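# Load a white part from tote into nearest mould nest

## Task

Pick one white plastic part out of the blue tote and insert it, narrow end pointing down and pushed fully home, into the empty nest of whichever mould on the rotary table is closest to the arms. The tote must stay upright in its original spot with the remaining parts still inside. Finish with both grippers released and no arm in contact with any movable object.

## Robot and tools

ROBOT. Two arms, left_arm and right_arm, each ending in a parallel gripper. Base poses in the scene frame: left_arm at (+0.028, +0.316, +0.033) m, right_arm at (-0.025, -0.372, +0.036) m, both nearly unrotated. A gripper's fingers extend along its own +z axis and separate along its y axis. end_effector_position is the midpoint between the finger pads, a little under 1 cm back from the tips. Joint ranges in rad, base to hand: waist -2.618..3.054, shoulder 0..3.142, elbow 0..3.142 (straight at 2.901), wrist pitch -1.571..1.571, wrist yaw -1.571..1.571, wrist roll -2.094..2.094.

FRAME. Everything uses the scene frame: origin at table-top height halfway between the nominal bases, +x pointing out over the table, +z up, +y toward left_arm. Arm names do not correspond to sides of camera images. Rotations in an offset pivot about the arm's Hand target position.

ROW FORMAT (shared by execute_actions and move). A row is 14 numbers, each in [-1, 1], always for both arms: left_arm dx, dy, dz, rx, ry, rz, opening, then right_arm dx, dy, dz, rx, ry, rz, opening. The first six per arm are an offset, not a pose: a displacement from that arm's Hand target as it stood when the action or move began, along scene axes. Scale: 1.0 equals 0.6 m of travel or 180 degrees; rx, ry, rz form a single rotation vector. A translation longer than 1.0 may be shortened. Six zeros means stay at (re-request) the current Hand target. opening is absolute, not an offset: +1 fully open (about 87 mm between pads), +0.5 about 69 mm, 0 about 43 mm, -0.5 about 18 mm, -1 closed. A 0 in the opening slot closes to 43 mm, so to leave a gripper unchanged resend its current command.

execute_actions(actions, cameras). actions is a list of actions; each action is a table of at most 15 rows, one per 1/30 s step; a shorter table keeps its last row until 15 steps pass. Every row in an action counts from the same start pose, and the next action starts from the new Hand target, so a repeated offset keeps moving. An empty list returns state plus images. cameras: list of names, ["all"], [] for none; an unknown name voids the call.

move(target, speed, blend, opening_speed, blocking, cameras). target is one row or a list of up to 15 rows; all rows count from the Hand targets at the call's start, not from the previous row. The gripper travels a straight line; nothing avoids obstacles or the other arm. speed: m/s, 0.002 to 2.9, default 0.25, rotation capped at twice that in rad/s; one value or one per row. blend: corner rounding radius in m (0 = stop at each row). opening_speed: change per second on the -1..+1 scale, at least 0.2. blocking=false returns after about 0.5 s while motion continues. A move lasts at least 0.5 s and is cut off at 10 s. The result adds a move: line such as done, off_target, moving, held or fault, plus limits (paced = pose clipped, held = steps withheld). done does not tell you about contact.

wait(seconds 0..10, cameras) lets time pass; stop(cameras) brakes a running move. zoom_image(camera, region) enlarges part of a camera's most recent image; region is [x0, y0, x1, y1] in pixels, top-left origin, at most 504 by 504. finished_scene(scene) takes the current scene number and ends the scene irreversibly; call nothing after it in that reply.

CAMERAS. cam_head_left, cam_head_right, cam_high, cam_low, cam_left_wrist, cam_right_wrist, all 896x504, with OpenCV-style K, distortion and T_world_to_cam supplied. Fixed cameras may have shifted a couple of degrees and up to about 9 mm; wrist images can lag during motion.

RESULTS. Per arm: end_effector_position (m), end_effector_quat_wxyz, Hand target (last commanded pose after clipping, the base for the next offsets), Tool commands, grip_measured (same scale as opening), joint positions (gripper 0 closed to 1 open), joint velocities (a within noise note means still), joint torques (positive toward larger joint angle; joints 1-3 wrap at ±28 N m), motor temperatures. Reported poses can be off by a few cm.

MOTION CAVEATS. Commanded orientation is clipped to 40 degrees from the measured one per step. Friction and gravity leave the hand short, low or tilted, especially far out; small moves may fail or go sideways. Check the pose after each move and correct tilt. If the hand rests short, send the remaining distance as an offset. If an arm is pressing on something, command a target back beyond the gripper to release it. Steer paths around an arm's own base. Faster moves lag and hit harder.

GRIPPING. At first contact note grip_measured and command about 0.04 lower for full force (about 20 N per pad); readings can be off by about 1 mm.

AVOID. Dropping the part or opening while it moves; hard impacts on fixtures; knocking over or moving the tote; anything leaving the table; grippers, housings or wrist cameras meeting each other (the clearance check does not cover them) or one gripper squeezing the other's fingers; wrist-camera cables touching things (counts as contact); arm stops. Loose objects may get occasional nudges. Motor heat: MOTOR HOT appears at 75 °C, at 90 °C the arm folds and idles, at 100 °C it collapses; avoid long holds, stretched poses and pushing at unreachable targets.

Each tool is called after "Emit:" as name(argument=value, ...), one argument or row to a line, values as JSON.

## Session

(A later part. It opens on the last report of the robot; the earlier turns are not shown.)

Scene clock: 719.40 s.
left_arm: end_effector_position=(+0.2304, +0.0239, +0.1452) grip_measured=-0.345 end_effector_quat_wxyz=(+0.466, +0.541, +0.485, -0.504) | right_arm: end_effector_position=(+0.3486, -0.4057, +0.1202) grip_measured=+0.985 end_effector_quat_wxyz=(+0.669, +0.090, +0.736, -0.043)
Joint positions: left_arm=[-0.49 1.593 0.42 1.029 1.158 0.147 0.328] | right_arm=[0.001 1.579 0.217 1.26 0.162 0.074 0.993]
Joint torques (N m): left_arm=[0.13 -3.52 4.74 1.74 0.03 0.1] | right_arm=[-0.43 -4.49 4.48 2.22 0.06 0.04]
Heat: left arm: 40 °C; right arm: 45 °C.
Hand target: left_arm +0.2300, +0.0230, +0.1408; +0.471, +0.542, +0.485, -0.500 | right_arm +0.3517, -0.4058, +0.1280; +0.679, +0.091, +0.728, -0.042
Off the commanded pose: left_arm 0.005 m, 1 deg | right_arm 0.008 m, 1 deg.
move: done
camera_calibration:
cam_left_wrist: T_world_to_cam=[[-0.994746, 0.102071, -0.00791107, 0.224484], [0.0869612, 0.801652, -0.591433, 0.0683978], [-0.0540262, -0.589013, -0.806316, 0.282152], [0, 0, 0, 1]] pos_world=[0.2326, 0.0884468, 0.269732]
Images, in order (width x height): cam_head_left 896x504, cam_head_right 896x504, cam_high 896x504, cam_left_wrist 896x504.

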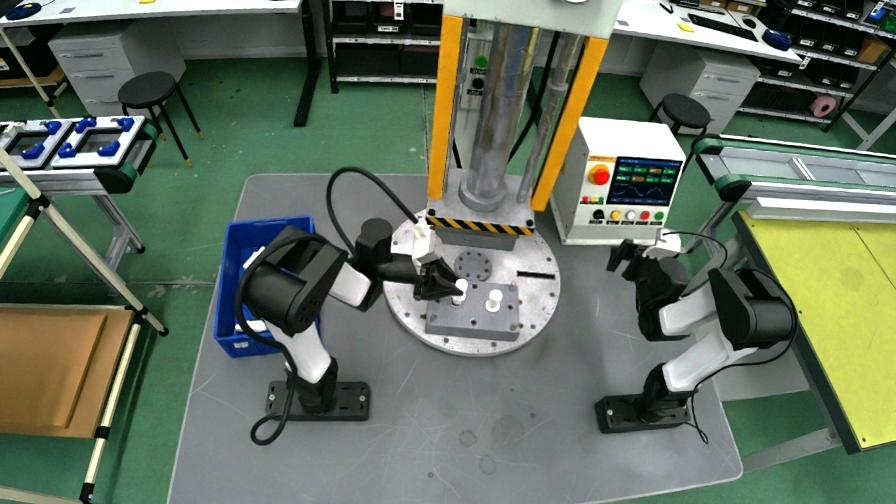

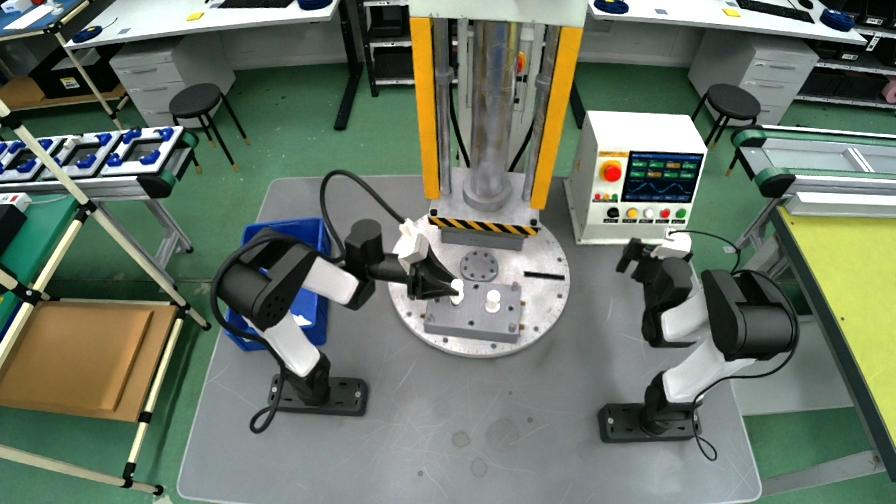

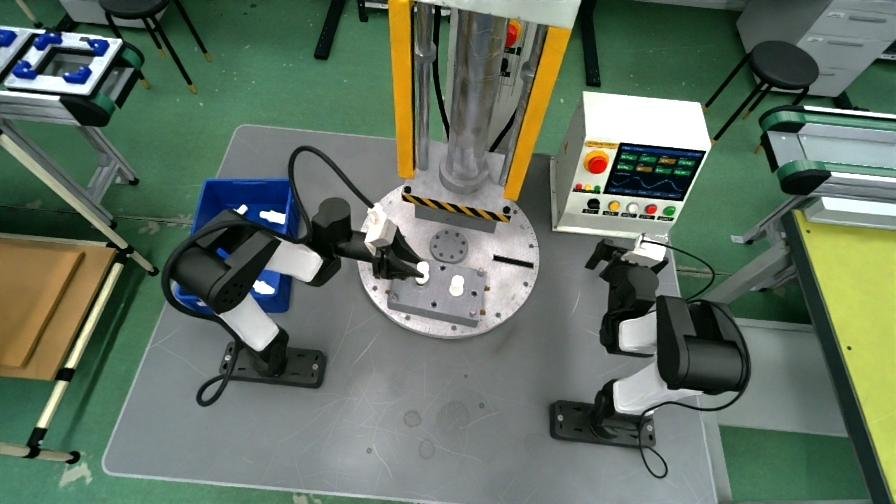

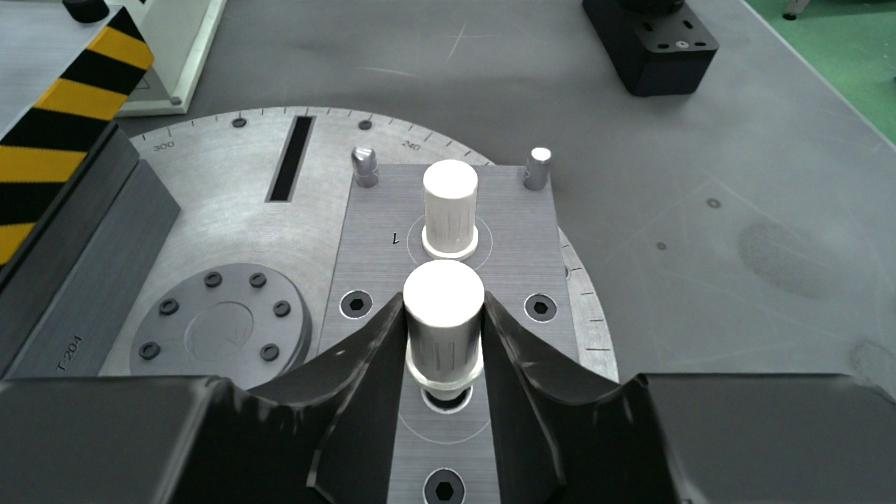

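Emit:
move(
  target=[-0.0003,0.0007,-0.025,0,0,0,-0.46,0,0,0,0,0,0,1],
  speed=0.03,
  cameras=["cam_head_left","cam_head_right","cam_high","cam_left_wrist"],
)

Emit:
zoom_image(
  camera="cam_left_wrist",
  region=[390, 340, 500, 450],
)

Emit:
zoom_image(
  camera="cam_high",
  region=[412, 266, 432, 292],
)

Emit:
zoom_image(
  camera="cam_head_right",
  region=[440, 286, 470, 316],
)

Scene clock: 738.13 s.
left_arm: end_effector_position=(+0.2301, +0.0244, +0.1285) grip_measured=-0.345 end_effector_quat_wxyz=(+0.463, +0.540, +0.490, -0.504) | right_arm: end_effector_position=(+0.3486, -0.4057, +0.1202) grip_measured=+0.985 end_effector_quat_wxyz=(+0.669, +0.090, +0.736, -0.043)
Joint positions: left_arm=[-0.49 1.67 0.399 1.117 1.155 0.147 0.328] | right_arm=[0.001 1.579 0.217 1.26 0.162 0.074 0.993]
Joint torques (N m): left_arm=[0.24 -3.71 4.38 1.83 0.08 0.11] | right_arm=[-0.42 -4.4 4.57 2.24 0.06 0.01]
Heat: left arm: 40 °C; right arm: 45 °C.
Hand target: left_arm +0.2299, +0.0235, +0.1258; +0.471, +0.542, +0.485, -0.500 | right_arm +0.3517, -0.4058, +0.1280; +0.679, +0.091, +0.728, -0.042
Off the commanded pose: left_arm 0.003 m, 1 deg | right_arm 0.008 m, 1 deg.
move: done
camera_calibration:
cam_left_wrist: T_world_to_cam=[[-0.995112, 0.0987473, 0.00132008, 0.223099], [0.0791311, 0.805287, -0.587581, 0.0594413], [-0.0590851, -0.584605, -0.809164, 0.270379], [0, 0, 0, 1]] pos_world=[0.23328, 0.0881674, 0.253413]
Images, in order (width x height): cam_head_left 896x504, cam_head_right 896x504, cam_high 896x504, cam_left_wrist 896x504.

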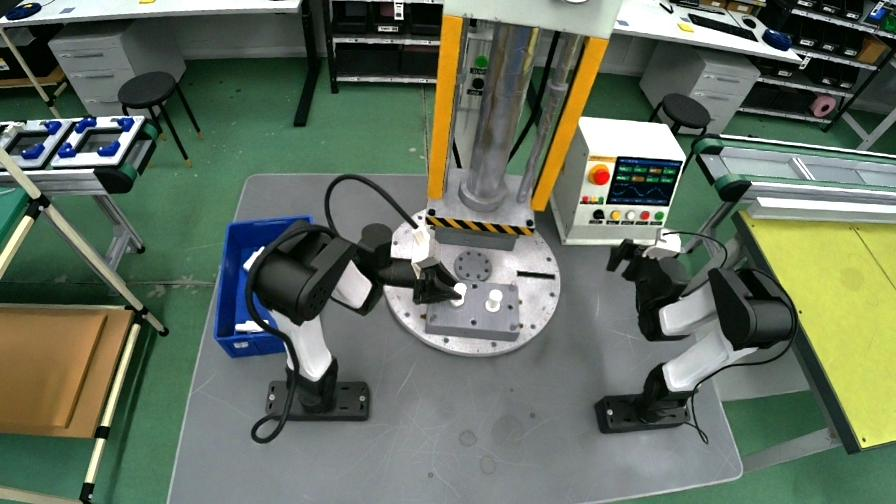

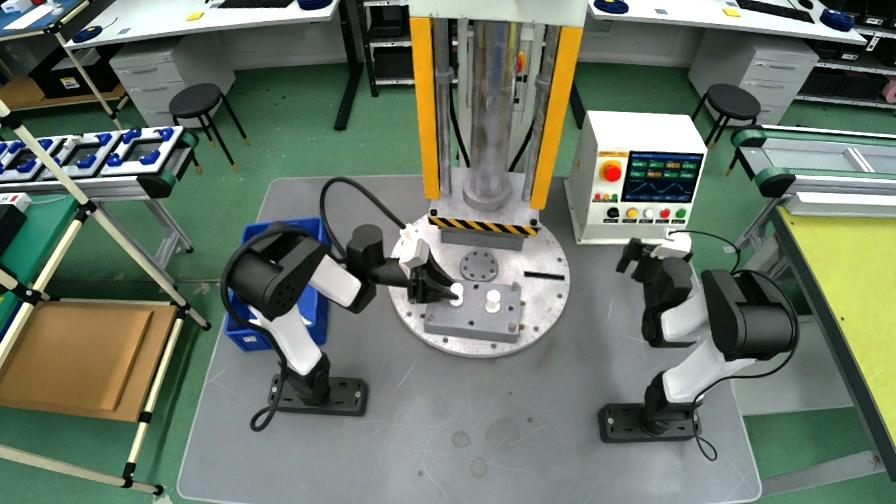

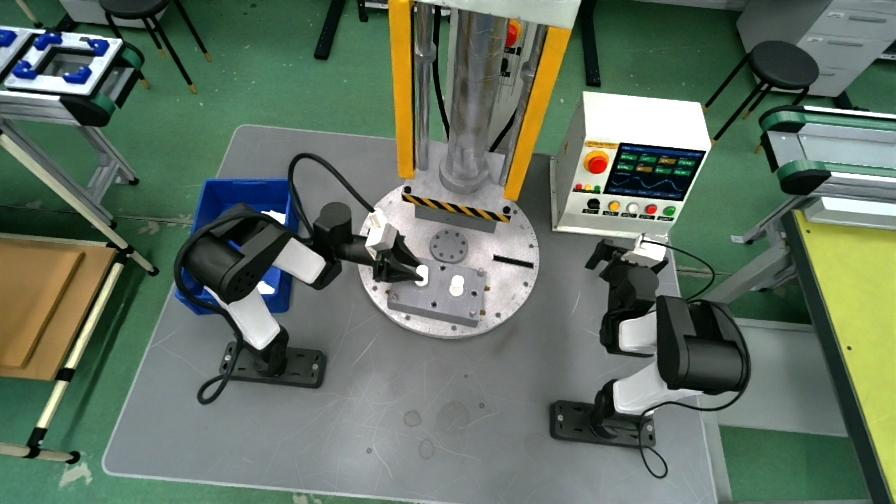

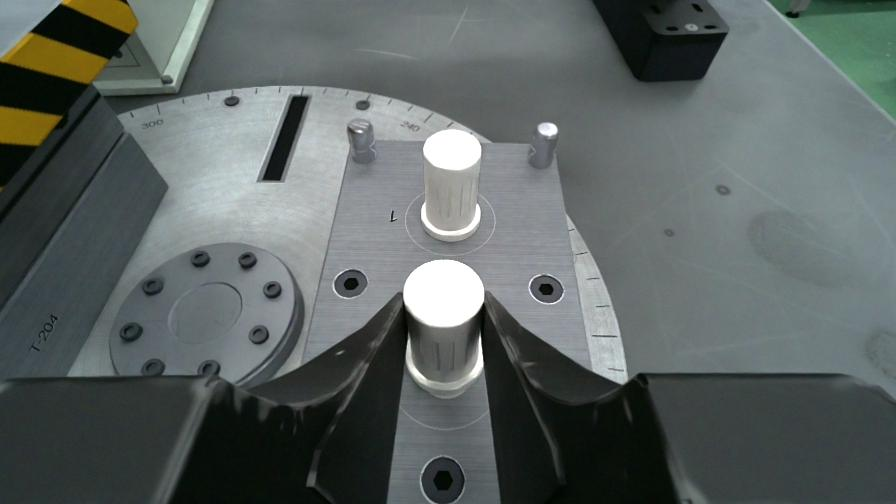

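Scaled by 4.582 from the camera's 896x504 image, which has a finer 1280x720 frame.

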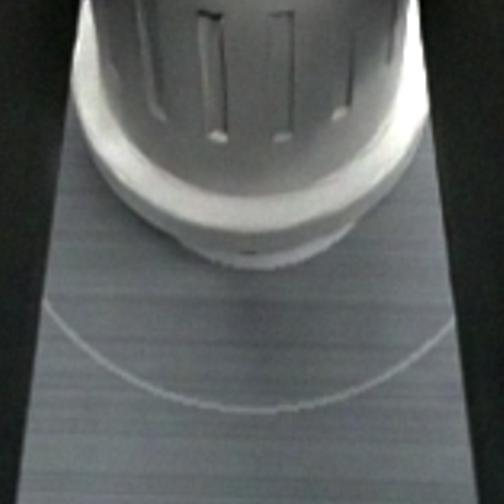

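Scaled by 19.385 from the camera's 896x504 image, which has a finer 1280x720 frame.

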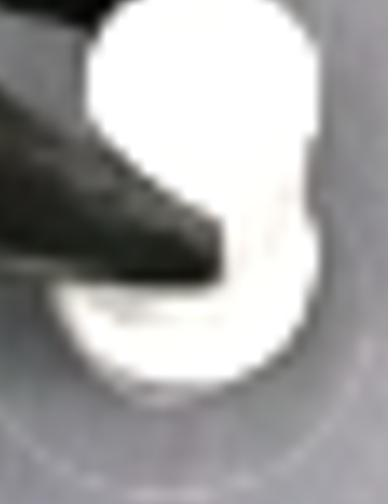

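Scaled by 16.800 from the camera's 896x504 image, which has a finer 1280x720 frame.

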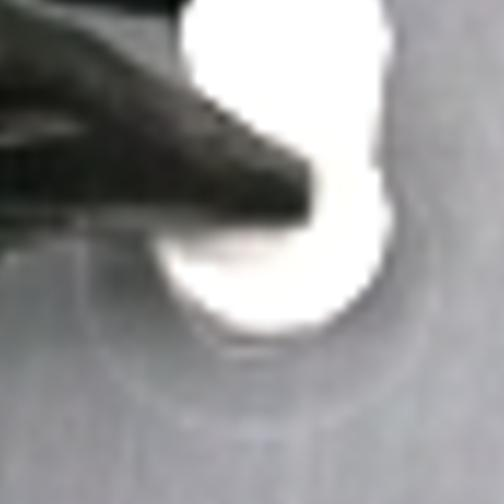

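Emit:
move(
  target=[0,0,-0.0183,0,0,0,-0.46,0,0,0,0,0,0,1],
  speed=0.03,
  cameras=["cam_high","cam_left_wrist"],
)

Emit:
zoom_image(
  camera="cam_left_wrist",
  region=[390, 340, 500, 450],
)

Emit:
zoom_image(
  camera="cam_high",
  region=[412, 266, 432, 292],
)

Scene clock: 746.77 s.
left_arm: end_effector_position=(+0.2294, +0.0242, +0.1201) grip_measured=-0.345 end_effector_quat_wxyz=(+0.465, +0.542, +0.484, -0.505) | right_arm: end_effector_position=(+0.3486, -0.4057, +0.1202) grip_measured=+0.985 end_effector_quat_wxyz=(+0.669, +0.090, +0.736, -0.043)
Joint positions: left_arm=[-0.49 1.727 0.387 1.197 1.162 0.147 0.328] | right_arm=[0.001 1.579 0.217 1.26 0.162 0.074 0.993]
Joint torques (N m): left_arm=[0.23 -3.41 4.07 1.76 0.01 0.11] | right_arm=[-0.4 -4.36 4.46 2.25 0.08 0]
Heat: left arm: 40 °C; right arm: 45 °C.
Hand target: left_arm +0.2299, +0.0234, +0.1149; +0.471, +0.542, +0.484, -0.500 | right_arm +0.3517, -0.4058, +0.1280; +0.679, +0.091, +0.728, -0.042
Off the commanded pose: left_arm 0.005 m, 1 deg | right_arm 0.008 m, 1 deg.
move: done
camera_calibration:
cam_left_wrist: T_world_to_cam=[[-0.994383, 0.105476, -0.00874253, 0.223264], [0.090153, 0.800855, -0.592034, 0.0528046], [-0.0554437, -0.589497, -0.805866, 0.262229], [0, 0, 0, 1]] pos_world=[0.231789, 0.0887456, 0.244535]
Images, in order (width x height): cam_high 896x504, cam_left_wrist 896x504.

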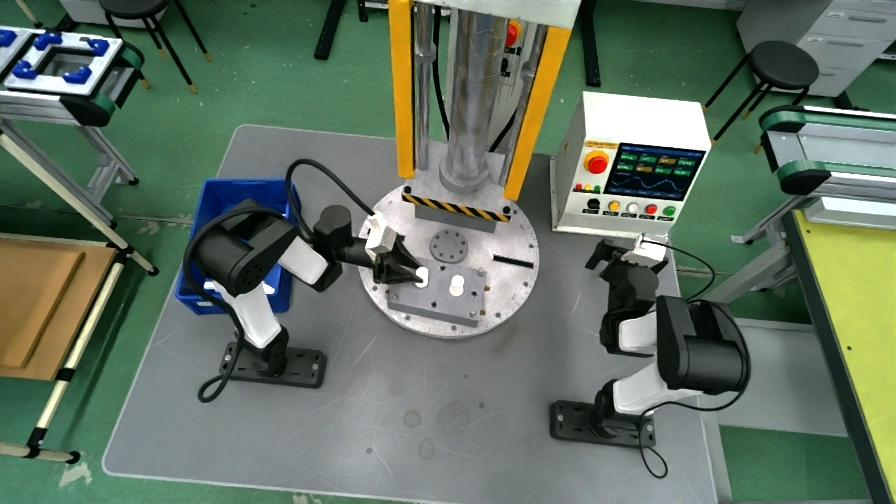

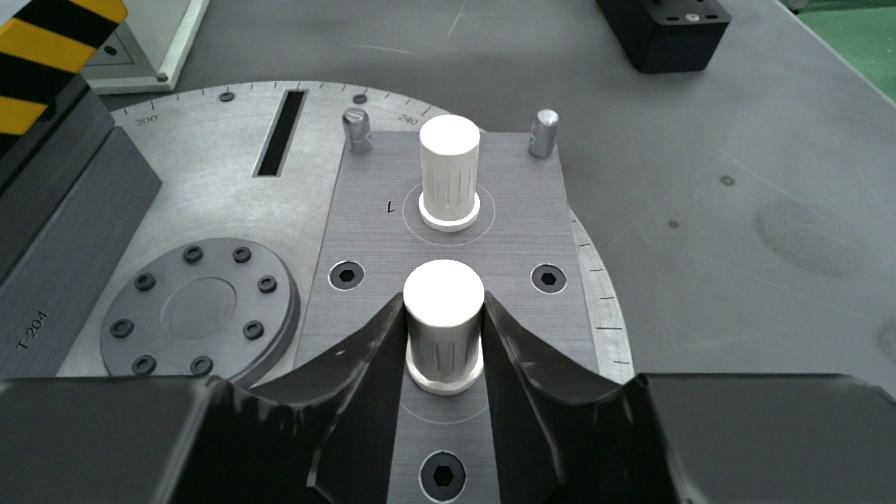

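Scaled by 4.582 from the camera's 896x504 image, which has a finer 1280x720 frame.

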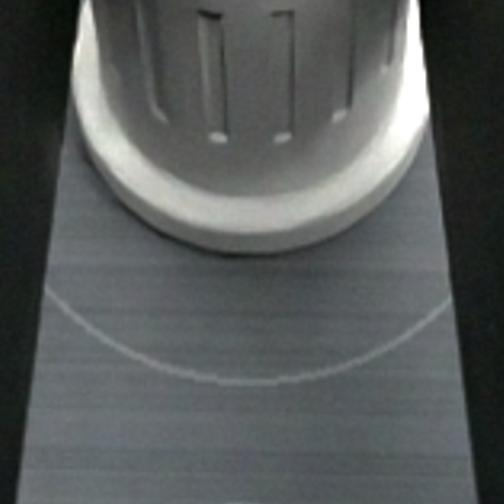

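Scaled by 19.385 from the camera's 896x504 image, which has a finer 1280x720 frame.

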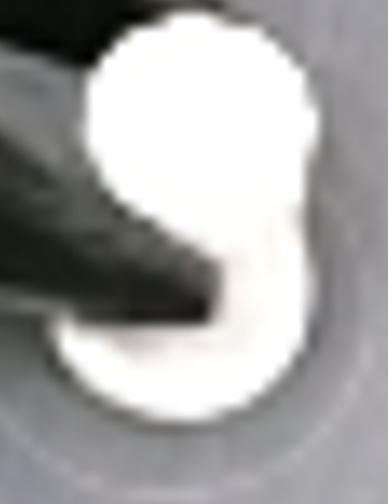

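Emit:
zoom_image(
  camera="cam_high",
  region=[410, 262, 480, 302],
)

Emit:
move(
  target=[0.0008,0,-0.0067,0,0,0,-0.46,0,0,0,0,0,0,1],
  speed=0.03,
  cameras=["cam_high","cam_left_wrist"],
)

Emit:
zoom_image(
  camera="cam_left_wrist",
  region=[390, 340, 500, 450],
)

Emit:
zoom_image(
  camera="cam_high",
  region=[412, 266, 432, 292],
)

Scaled by 7.200 from the camera's 896x504 image, which has a finer 1280x720 frame.

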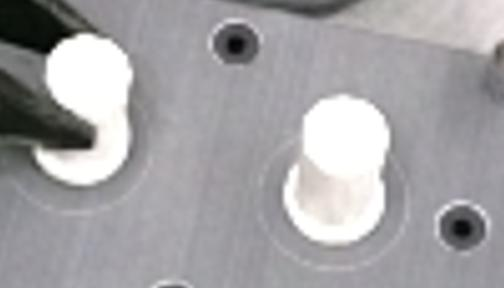

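Scene clock: 757.37 s.
left_arm: end_effector_position=(+0.2291, +0.0239, +0.1197) grip_measured=-0.345 end_effector_quat_wxyz=(+0.467, +0.544, +0.478, -0.508) | right_arm: end_effector_position=(+0.3486, -0.4057, +0.1202) grip_measured=+0.985 end_effector_quat_wxyz=(+0.669, +0.090, +0.736, -0.043)
Joint positions: left_arm=[-0.489 1.746 0.387 1.233 1.173 0.138 0.328] | right_arm=[0.001 1.579 0.217 1.26 0.162 0.074 0.993]
Joint torques (N m): left_arm=[0.18 -3.02 3.75 1.64 -0.1 0.2] | right_arm=[-0.34 -4.46 4.51 2.25 0.08 0.02]
Heat: left arm: 39 °C; right arm: 45 °C.
Hand target: left_arm +0.2305, +0.0234, +0.1108; +0.471, +0.542, +0.484, -0.500 | right_arm +0.3517, -0.4058, +0.1280; +0.679, +0.091, +0.728, -0.042
Off the commanded pose: left_arm 0.009 m, 1 deg | right_arm 0.008 m, 1 deg.
move: done
camera_calibration:
cam_left_wrist: T_world_to_cam=[[-0.993381, 0.11394, -0.014557, 0.223287], [0.0999588, 0.795053, -0.598247, 0.0514647], [-0.0565908, -0.595742, -0.80118, 0.261651], [0, 0, 0, 1]] pos_world=[0.231471, 0.0895178, 0.243668]
Images, in order (width x height): cam_high 896x504, cam_left_wrist 896x504.

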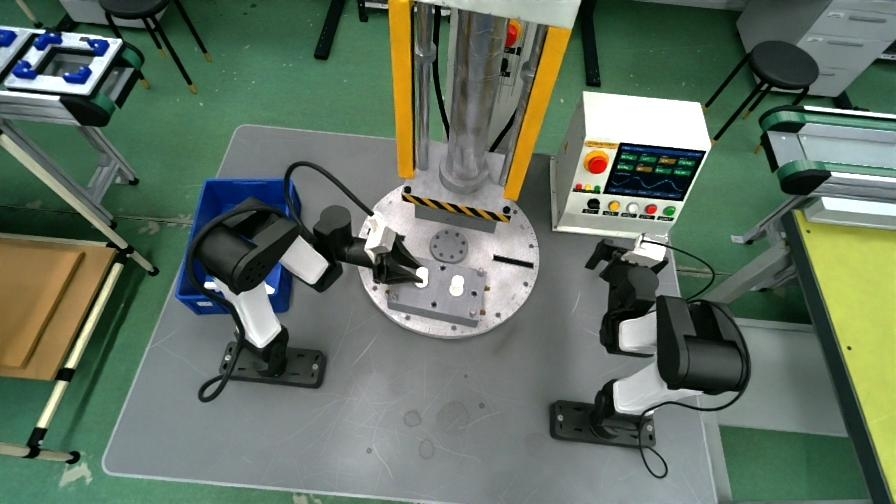

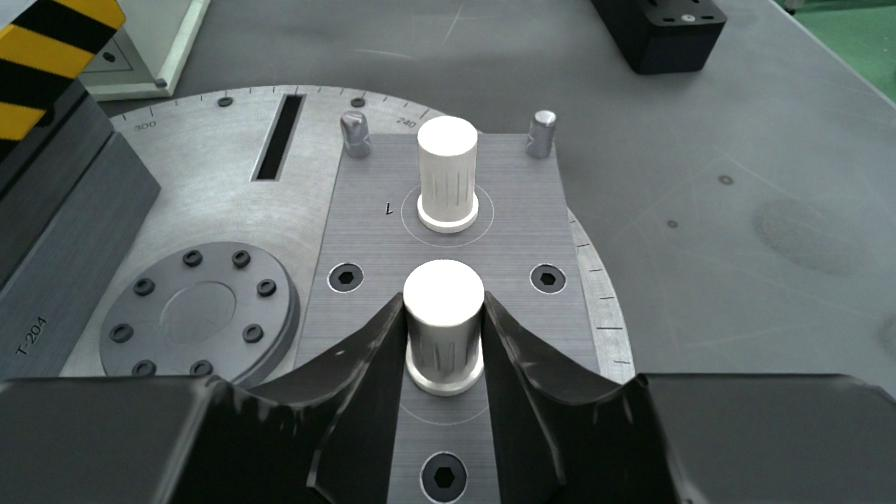

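Scaled by 4.582 from the camera's 896x504 image, which has a finer 1280x720 frame.

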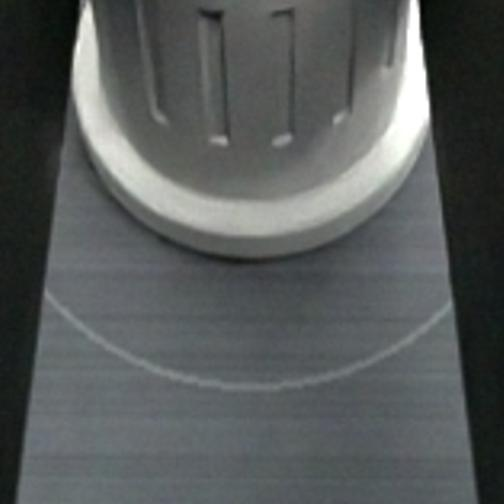

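Scaled by 19.385 from the camera's 896x504 image, which has a finer 1280x720 frame.

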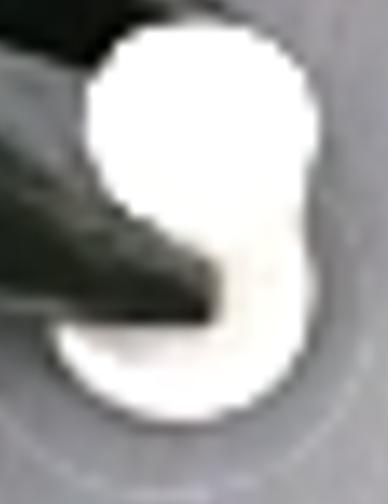

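Emit:
zoom_image(
  camera="cam_high",
  region=[446, 276, 466, 302],
)

Emit:
zoom_image(
  camera="cam_left_wrist",
  region=[395, 160, 505, 270],
)

Emit:
zoom_image(
  camera="cam_left_wrist",
  region=[395, 330, 505, 440],
)

Scaled by 19.385 from the camera's 896x504 image, which has a finer 1280x720 frame.

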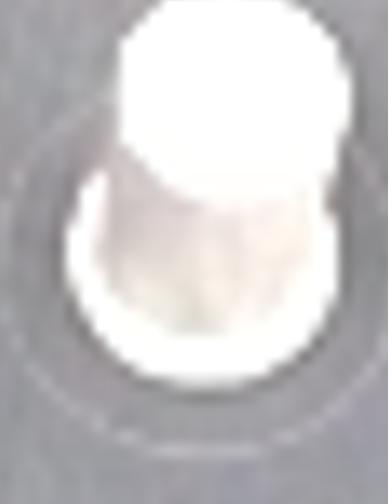

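Scaled by 4.582 from the camera's 896x504 image, which has a finer 1280x720 frame.

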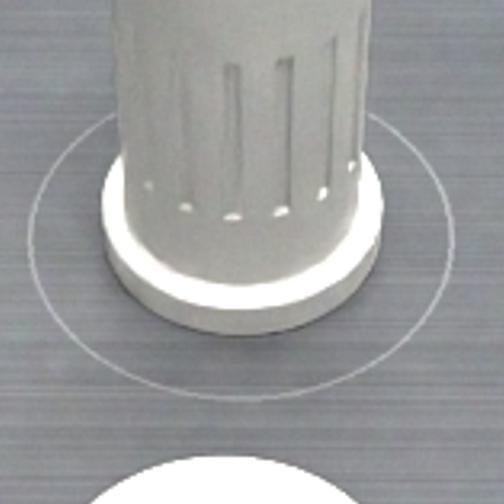

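Scaled by 4.582 from the camera's 896x504 image, which has a finer 1280x720 frame.

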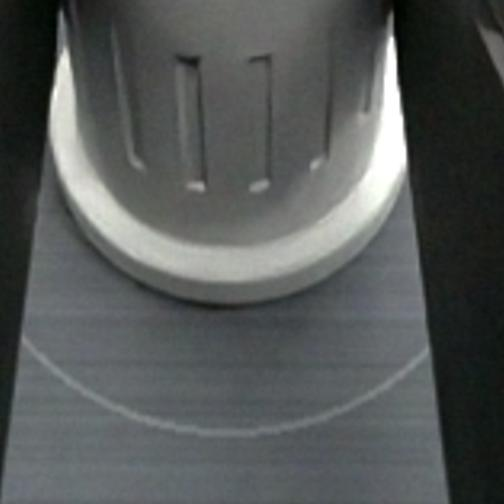

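Emit:
move(
  target=[0,0.0005,-0.0067,0,0,0,-0.46,0,0,0,0,0,0,1],
  speed=0.03,
  cameras=["cam_high","cam_left_wrist"],
)

Emit:
zoom_image(
  camera="cam_left_wrist",
  region=[395, 330, 505, 440],
)

Emit:
zoom_image(
  camera="cam_high",
  region=[412, 266, 432, 292],
)

Scene clock: 796.53 s.
left_arm: end_effector_position=(+0.2286, +0.0239, +0.1193) grip_measured=-0.345 end_effector_quat_wxyz=(+0.469, +0.546, +0.471, -0.510) | right_arm: end_effector_position=(+0.3486, -0.4057, +0.1202) grip_measured=+0.985 end_effector_quat_wxyz=(+0.669, +0.090, +0.736, -0.043)
Joint positions: left_arm=[-0.486 1.765 0.386 1.271 1.185 0.132 0.328] | right_arm=[0.001 1.579 0.217 1.26 0.162 0.074 0.993]
Joint torques (N m): left_arm=[0.16 -2.71 3.36 1.56 -0.21 0.26] | right_arm=[-0.32 -4.45 4.67 2.26 0.04 -0.01]
Heat: left arm: 39 °C; right arm: 45 °C.
Hand target: left_arm +0.2304, +0.0237, +0.1069; +0.471, +0.542, +0.484, -0.500 | right_arm +0.3517, -0.4058, +0.1280; +0.679, +0.091, +0.728, -0.042
Off the commanded pose: left_arm 0.013 m, 2 deg | right_arm 0.008 m, 1 deg.
move: off_target (left_arm)
camera_calibration:
cam_left_wrist: T_world_to_cam=[[-0.99211, 0.122852, -0.025002, 0.223478], [0.112878, 0.788532, -0.604545, 0.0492106], [-0.0545547, -0.602598, -0.796178, 0.26045], [0, 0, 0, 1]] pos_world=[0.230369, 0.0906875, 0.242702]
Images, in order (width x height): cam_high 896x504, cam_left_wrist 896x504.

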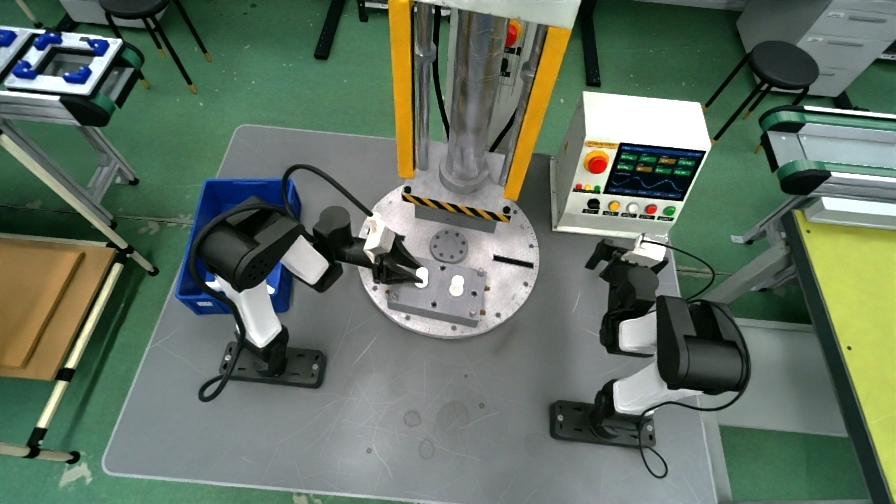

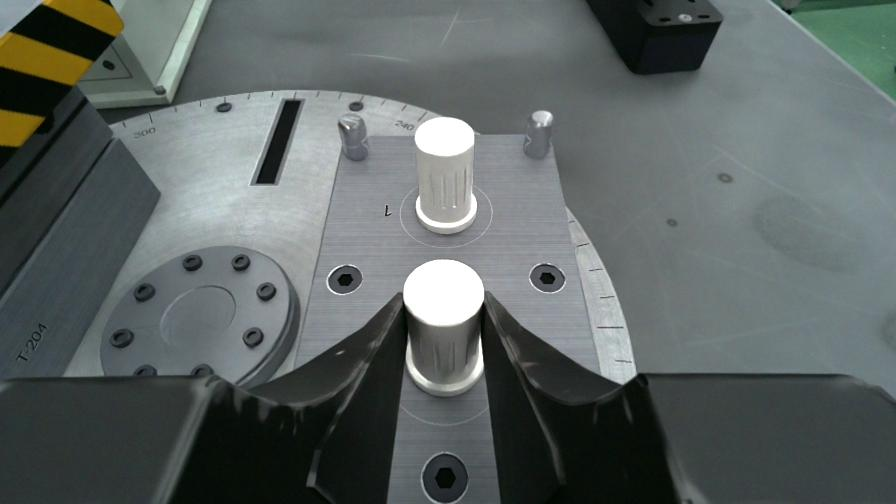

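Scaled by 4.582 from the camera's 896x504 image, which has a finer 1280x720 frame.

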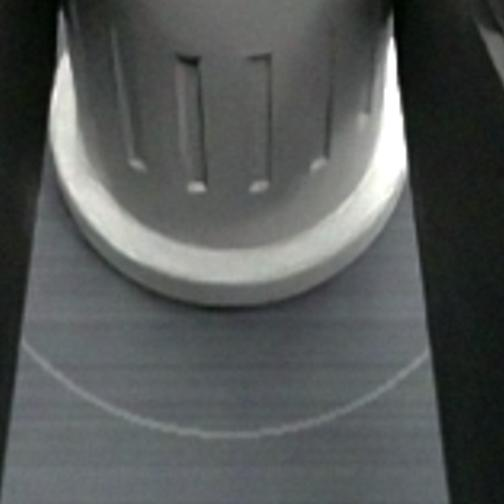

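Scaled by 19.385 from the camera's 896x504 image, which has a finer 1280x720 frame.

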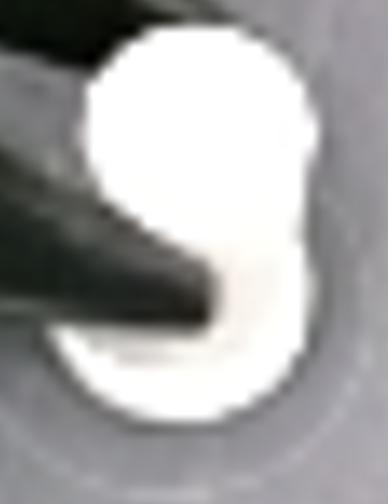

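Emit:
zoom_image(
  camera="cam_high",
  region=[360, 240, 440, 330],
)

Emit:
execute_actions(
  actions=[],
  cameras=["cam_head_left","cam_head_right","cam_low","cam_left_wrist"],
)

Emit:
zoom_image(
  camera="cam_head_left",
  region=[400, 250, 480, 340],
)

Emit:
zoom_image(
  camera="cam_left_wrist",
  region=[300, 250, 600, 504],
)

Scaled by 5.600 from the camera's 896x504 image, which has a finer 1280x720 frame.

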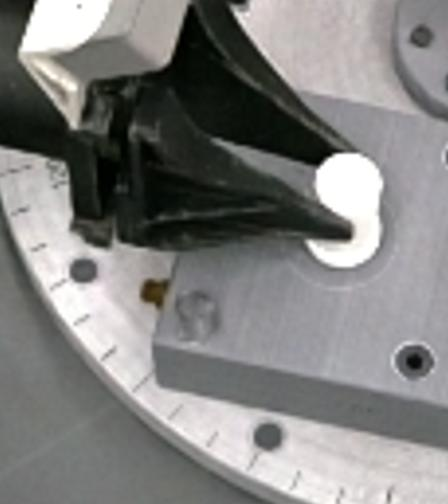

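Scene clock: 822.33 s.
left_arm: end_effector_position=(+0.2287, +0.0240, +0.1192) grip_measured=-0.345 end_effector_quat_wxyz=(+0.469, +0.546, +0.472, -0.509) | right_arm: end_effector_position=(+0.3486, -0.4057, +0.1202) grip_measured=+0.985 end_effector_quat_wxyz=(+0.669, +0.090, +0.736, -0.043)
Joint positions: left_arm=[-0.486 1.765 0.386 1.271 1.185 0.132 0.328] | right_arm=[0.001 1.579 0.217 1.26 0.162 0.074 0.993]
Joint velocities: within noise
Joint torques (N m): left_arm=[0.16 -2.74 3.32 1.55 -0.21 0.26] | right_arm=[-0.36 -4.38 4.53 2.23 0.07 0]
Motor temperatures (°C): left_arm=[28 31 38 38 27 29 30] | right_arm=[29 36 38 46 27 28 31]
Heat: left arm: 38 °C; right arm: 46 °C.
Hand target: left_arm +0.2305, +0.0238, +0.1068; +0.471, +0.542, +0.485, -0.500 | right_arm +0.3517, -0.4058, +0.1280; +0.679, +0.091, +0.728, -0.042
Tool commands: left_gripper/opening=-0.46 right_gripper/opening=+1.0
Off the commanded pose: left_arm 0.013 m, 2 deg | right_arm 0.008 m, 1 deg.
camera_calibration:
cam_left_wrist: T_world_to_cam=[[-0.992162, 0.12251, -0.0246002, 0.223508], [0.112371, 0.788669, -0.604462, 0.0491437], [-0.0546513, -0.602488, -0.796254, 0.260466], [0, 0, 0, 1]] pos_world=[0.230469, 0.0907879, 0.242601]
Images, in order (width x height): cam_head_left 896x504, cam_head_right 896x504, cam_low 896x504, cam_left_wrist 896x504.

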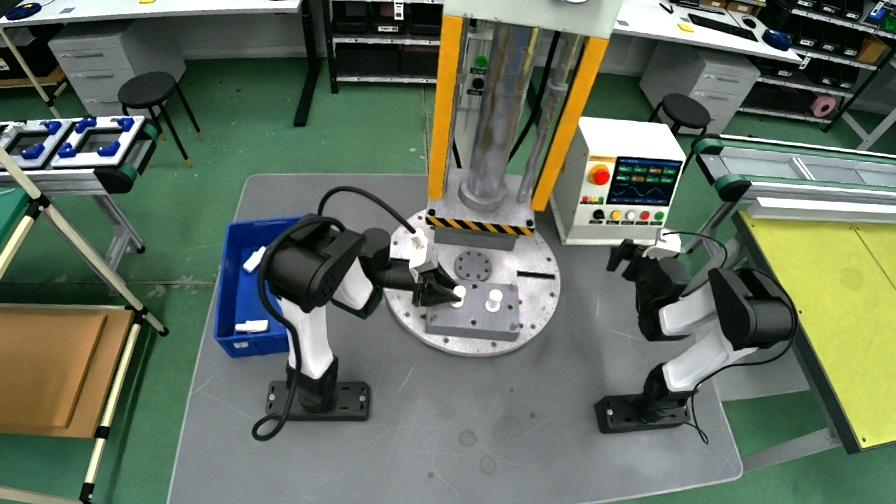

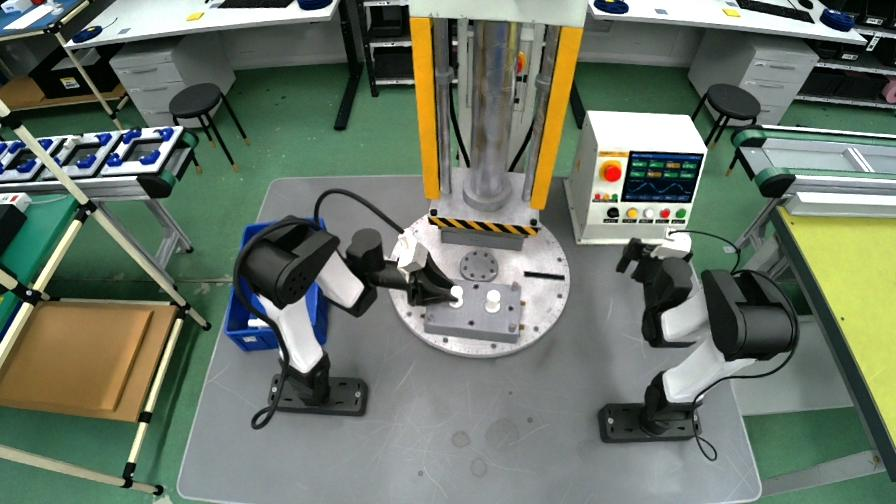

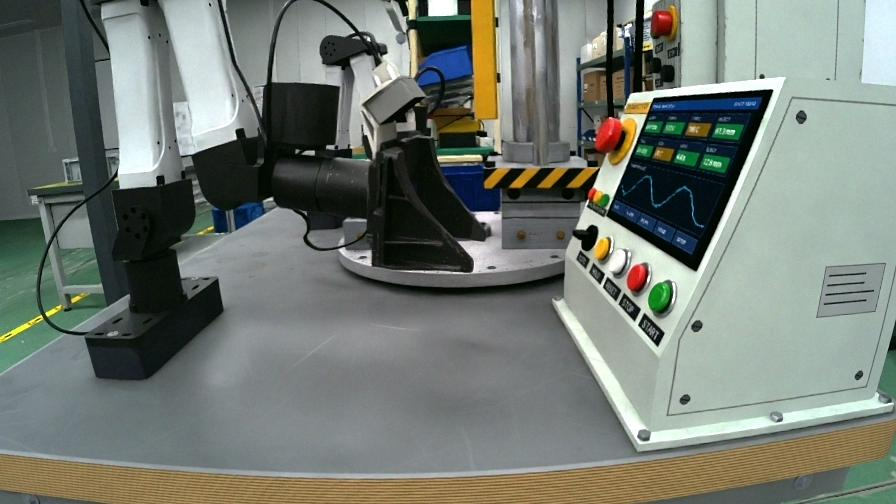

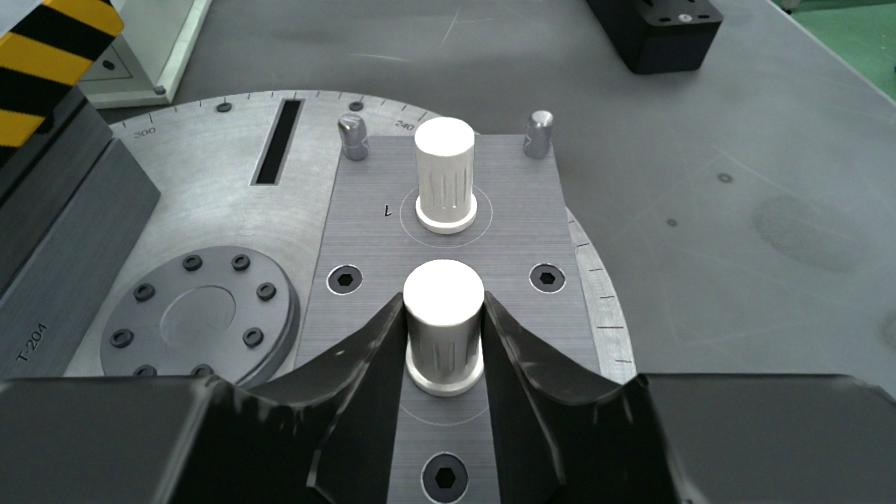

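Scaled by 5.600 from the camera's 896x504 image, which has a finer 1280x720 frame.

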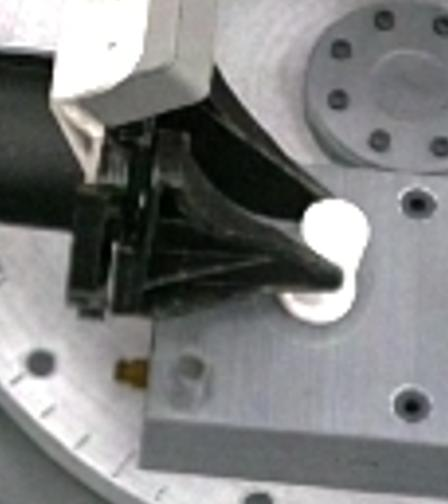

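Scaled by 1.680 from the camera's 896x504 image, which has a finer 1280x720 frame.

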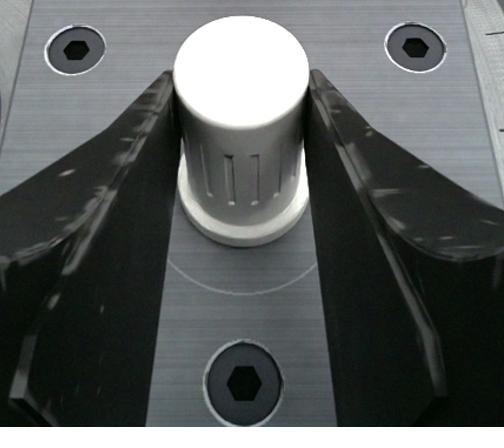

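Emit:
zoom_image(
  camera="cam_head_right",
  region=[440, 280, 475, 315],
)

Emit:
zoom_image(
  camera="cam_head_right",
  region=[475, 287, 510, 322],
)

Emit:
zoom_image(
  camera="cam_head_left",
  region=[440, 280, 475, 315],
)

Emit:
zoom_image(
  camera="cam_head_left",
  region=[477, 285, 512, 320],
)

Scaled by 14.400 from the camera's 896x504 image, which has a finer 1280x720 frame.

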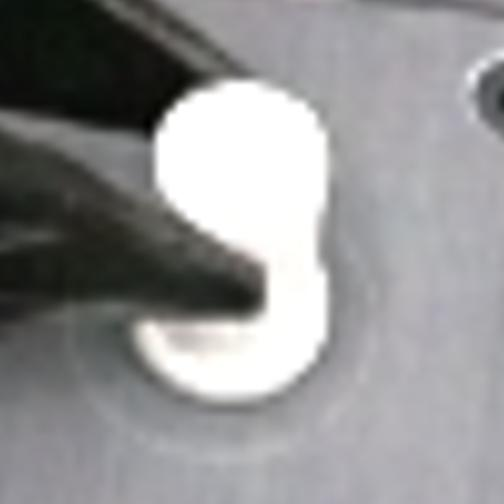

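Scaled by 14.400 from the camera's 896x504 image, which has a finer 1280x720 frame.

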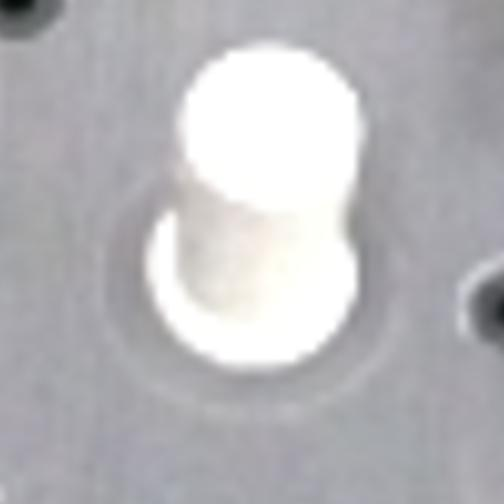

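Scaled by 14.400 from the camera's 896x504 image, which has a finer 1280x720 frame.

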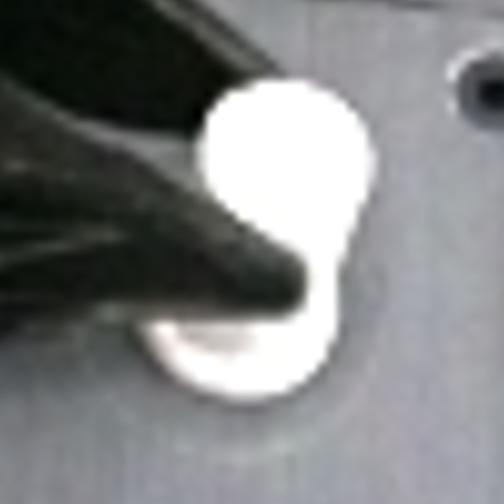

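Scaled by 14.400 from the camera's 896x504 image, which has a finer 1280x720 frame.

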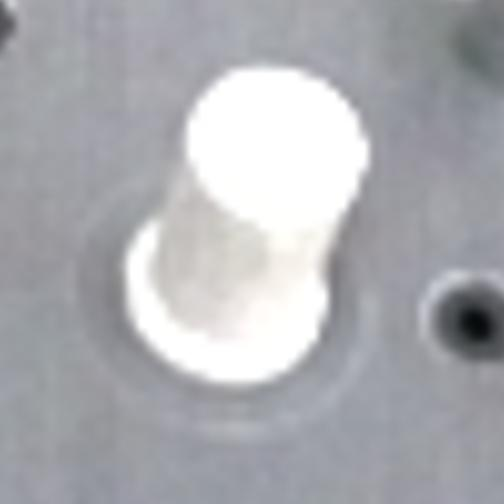

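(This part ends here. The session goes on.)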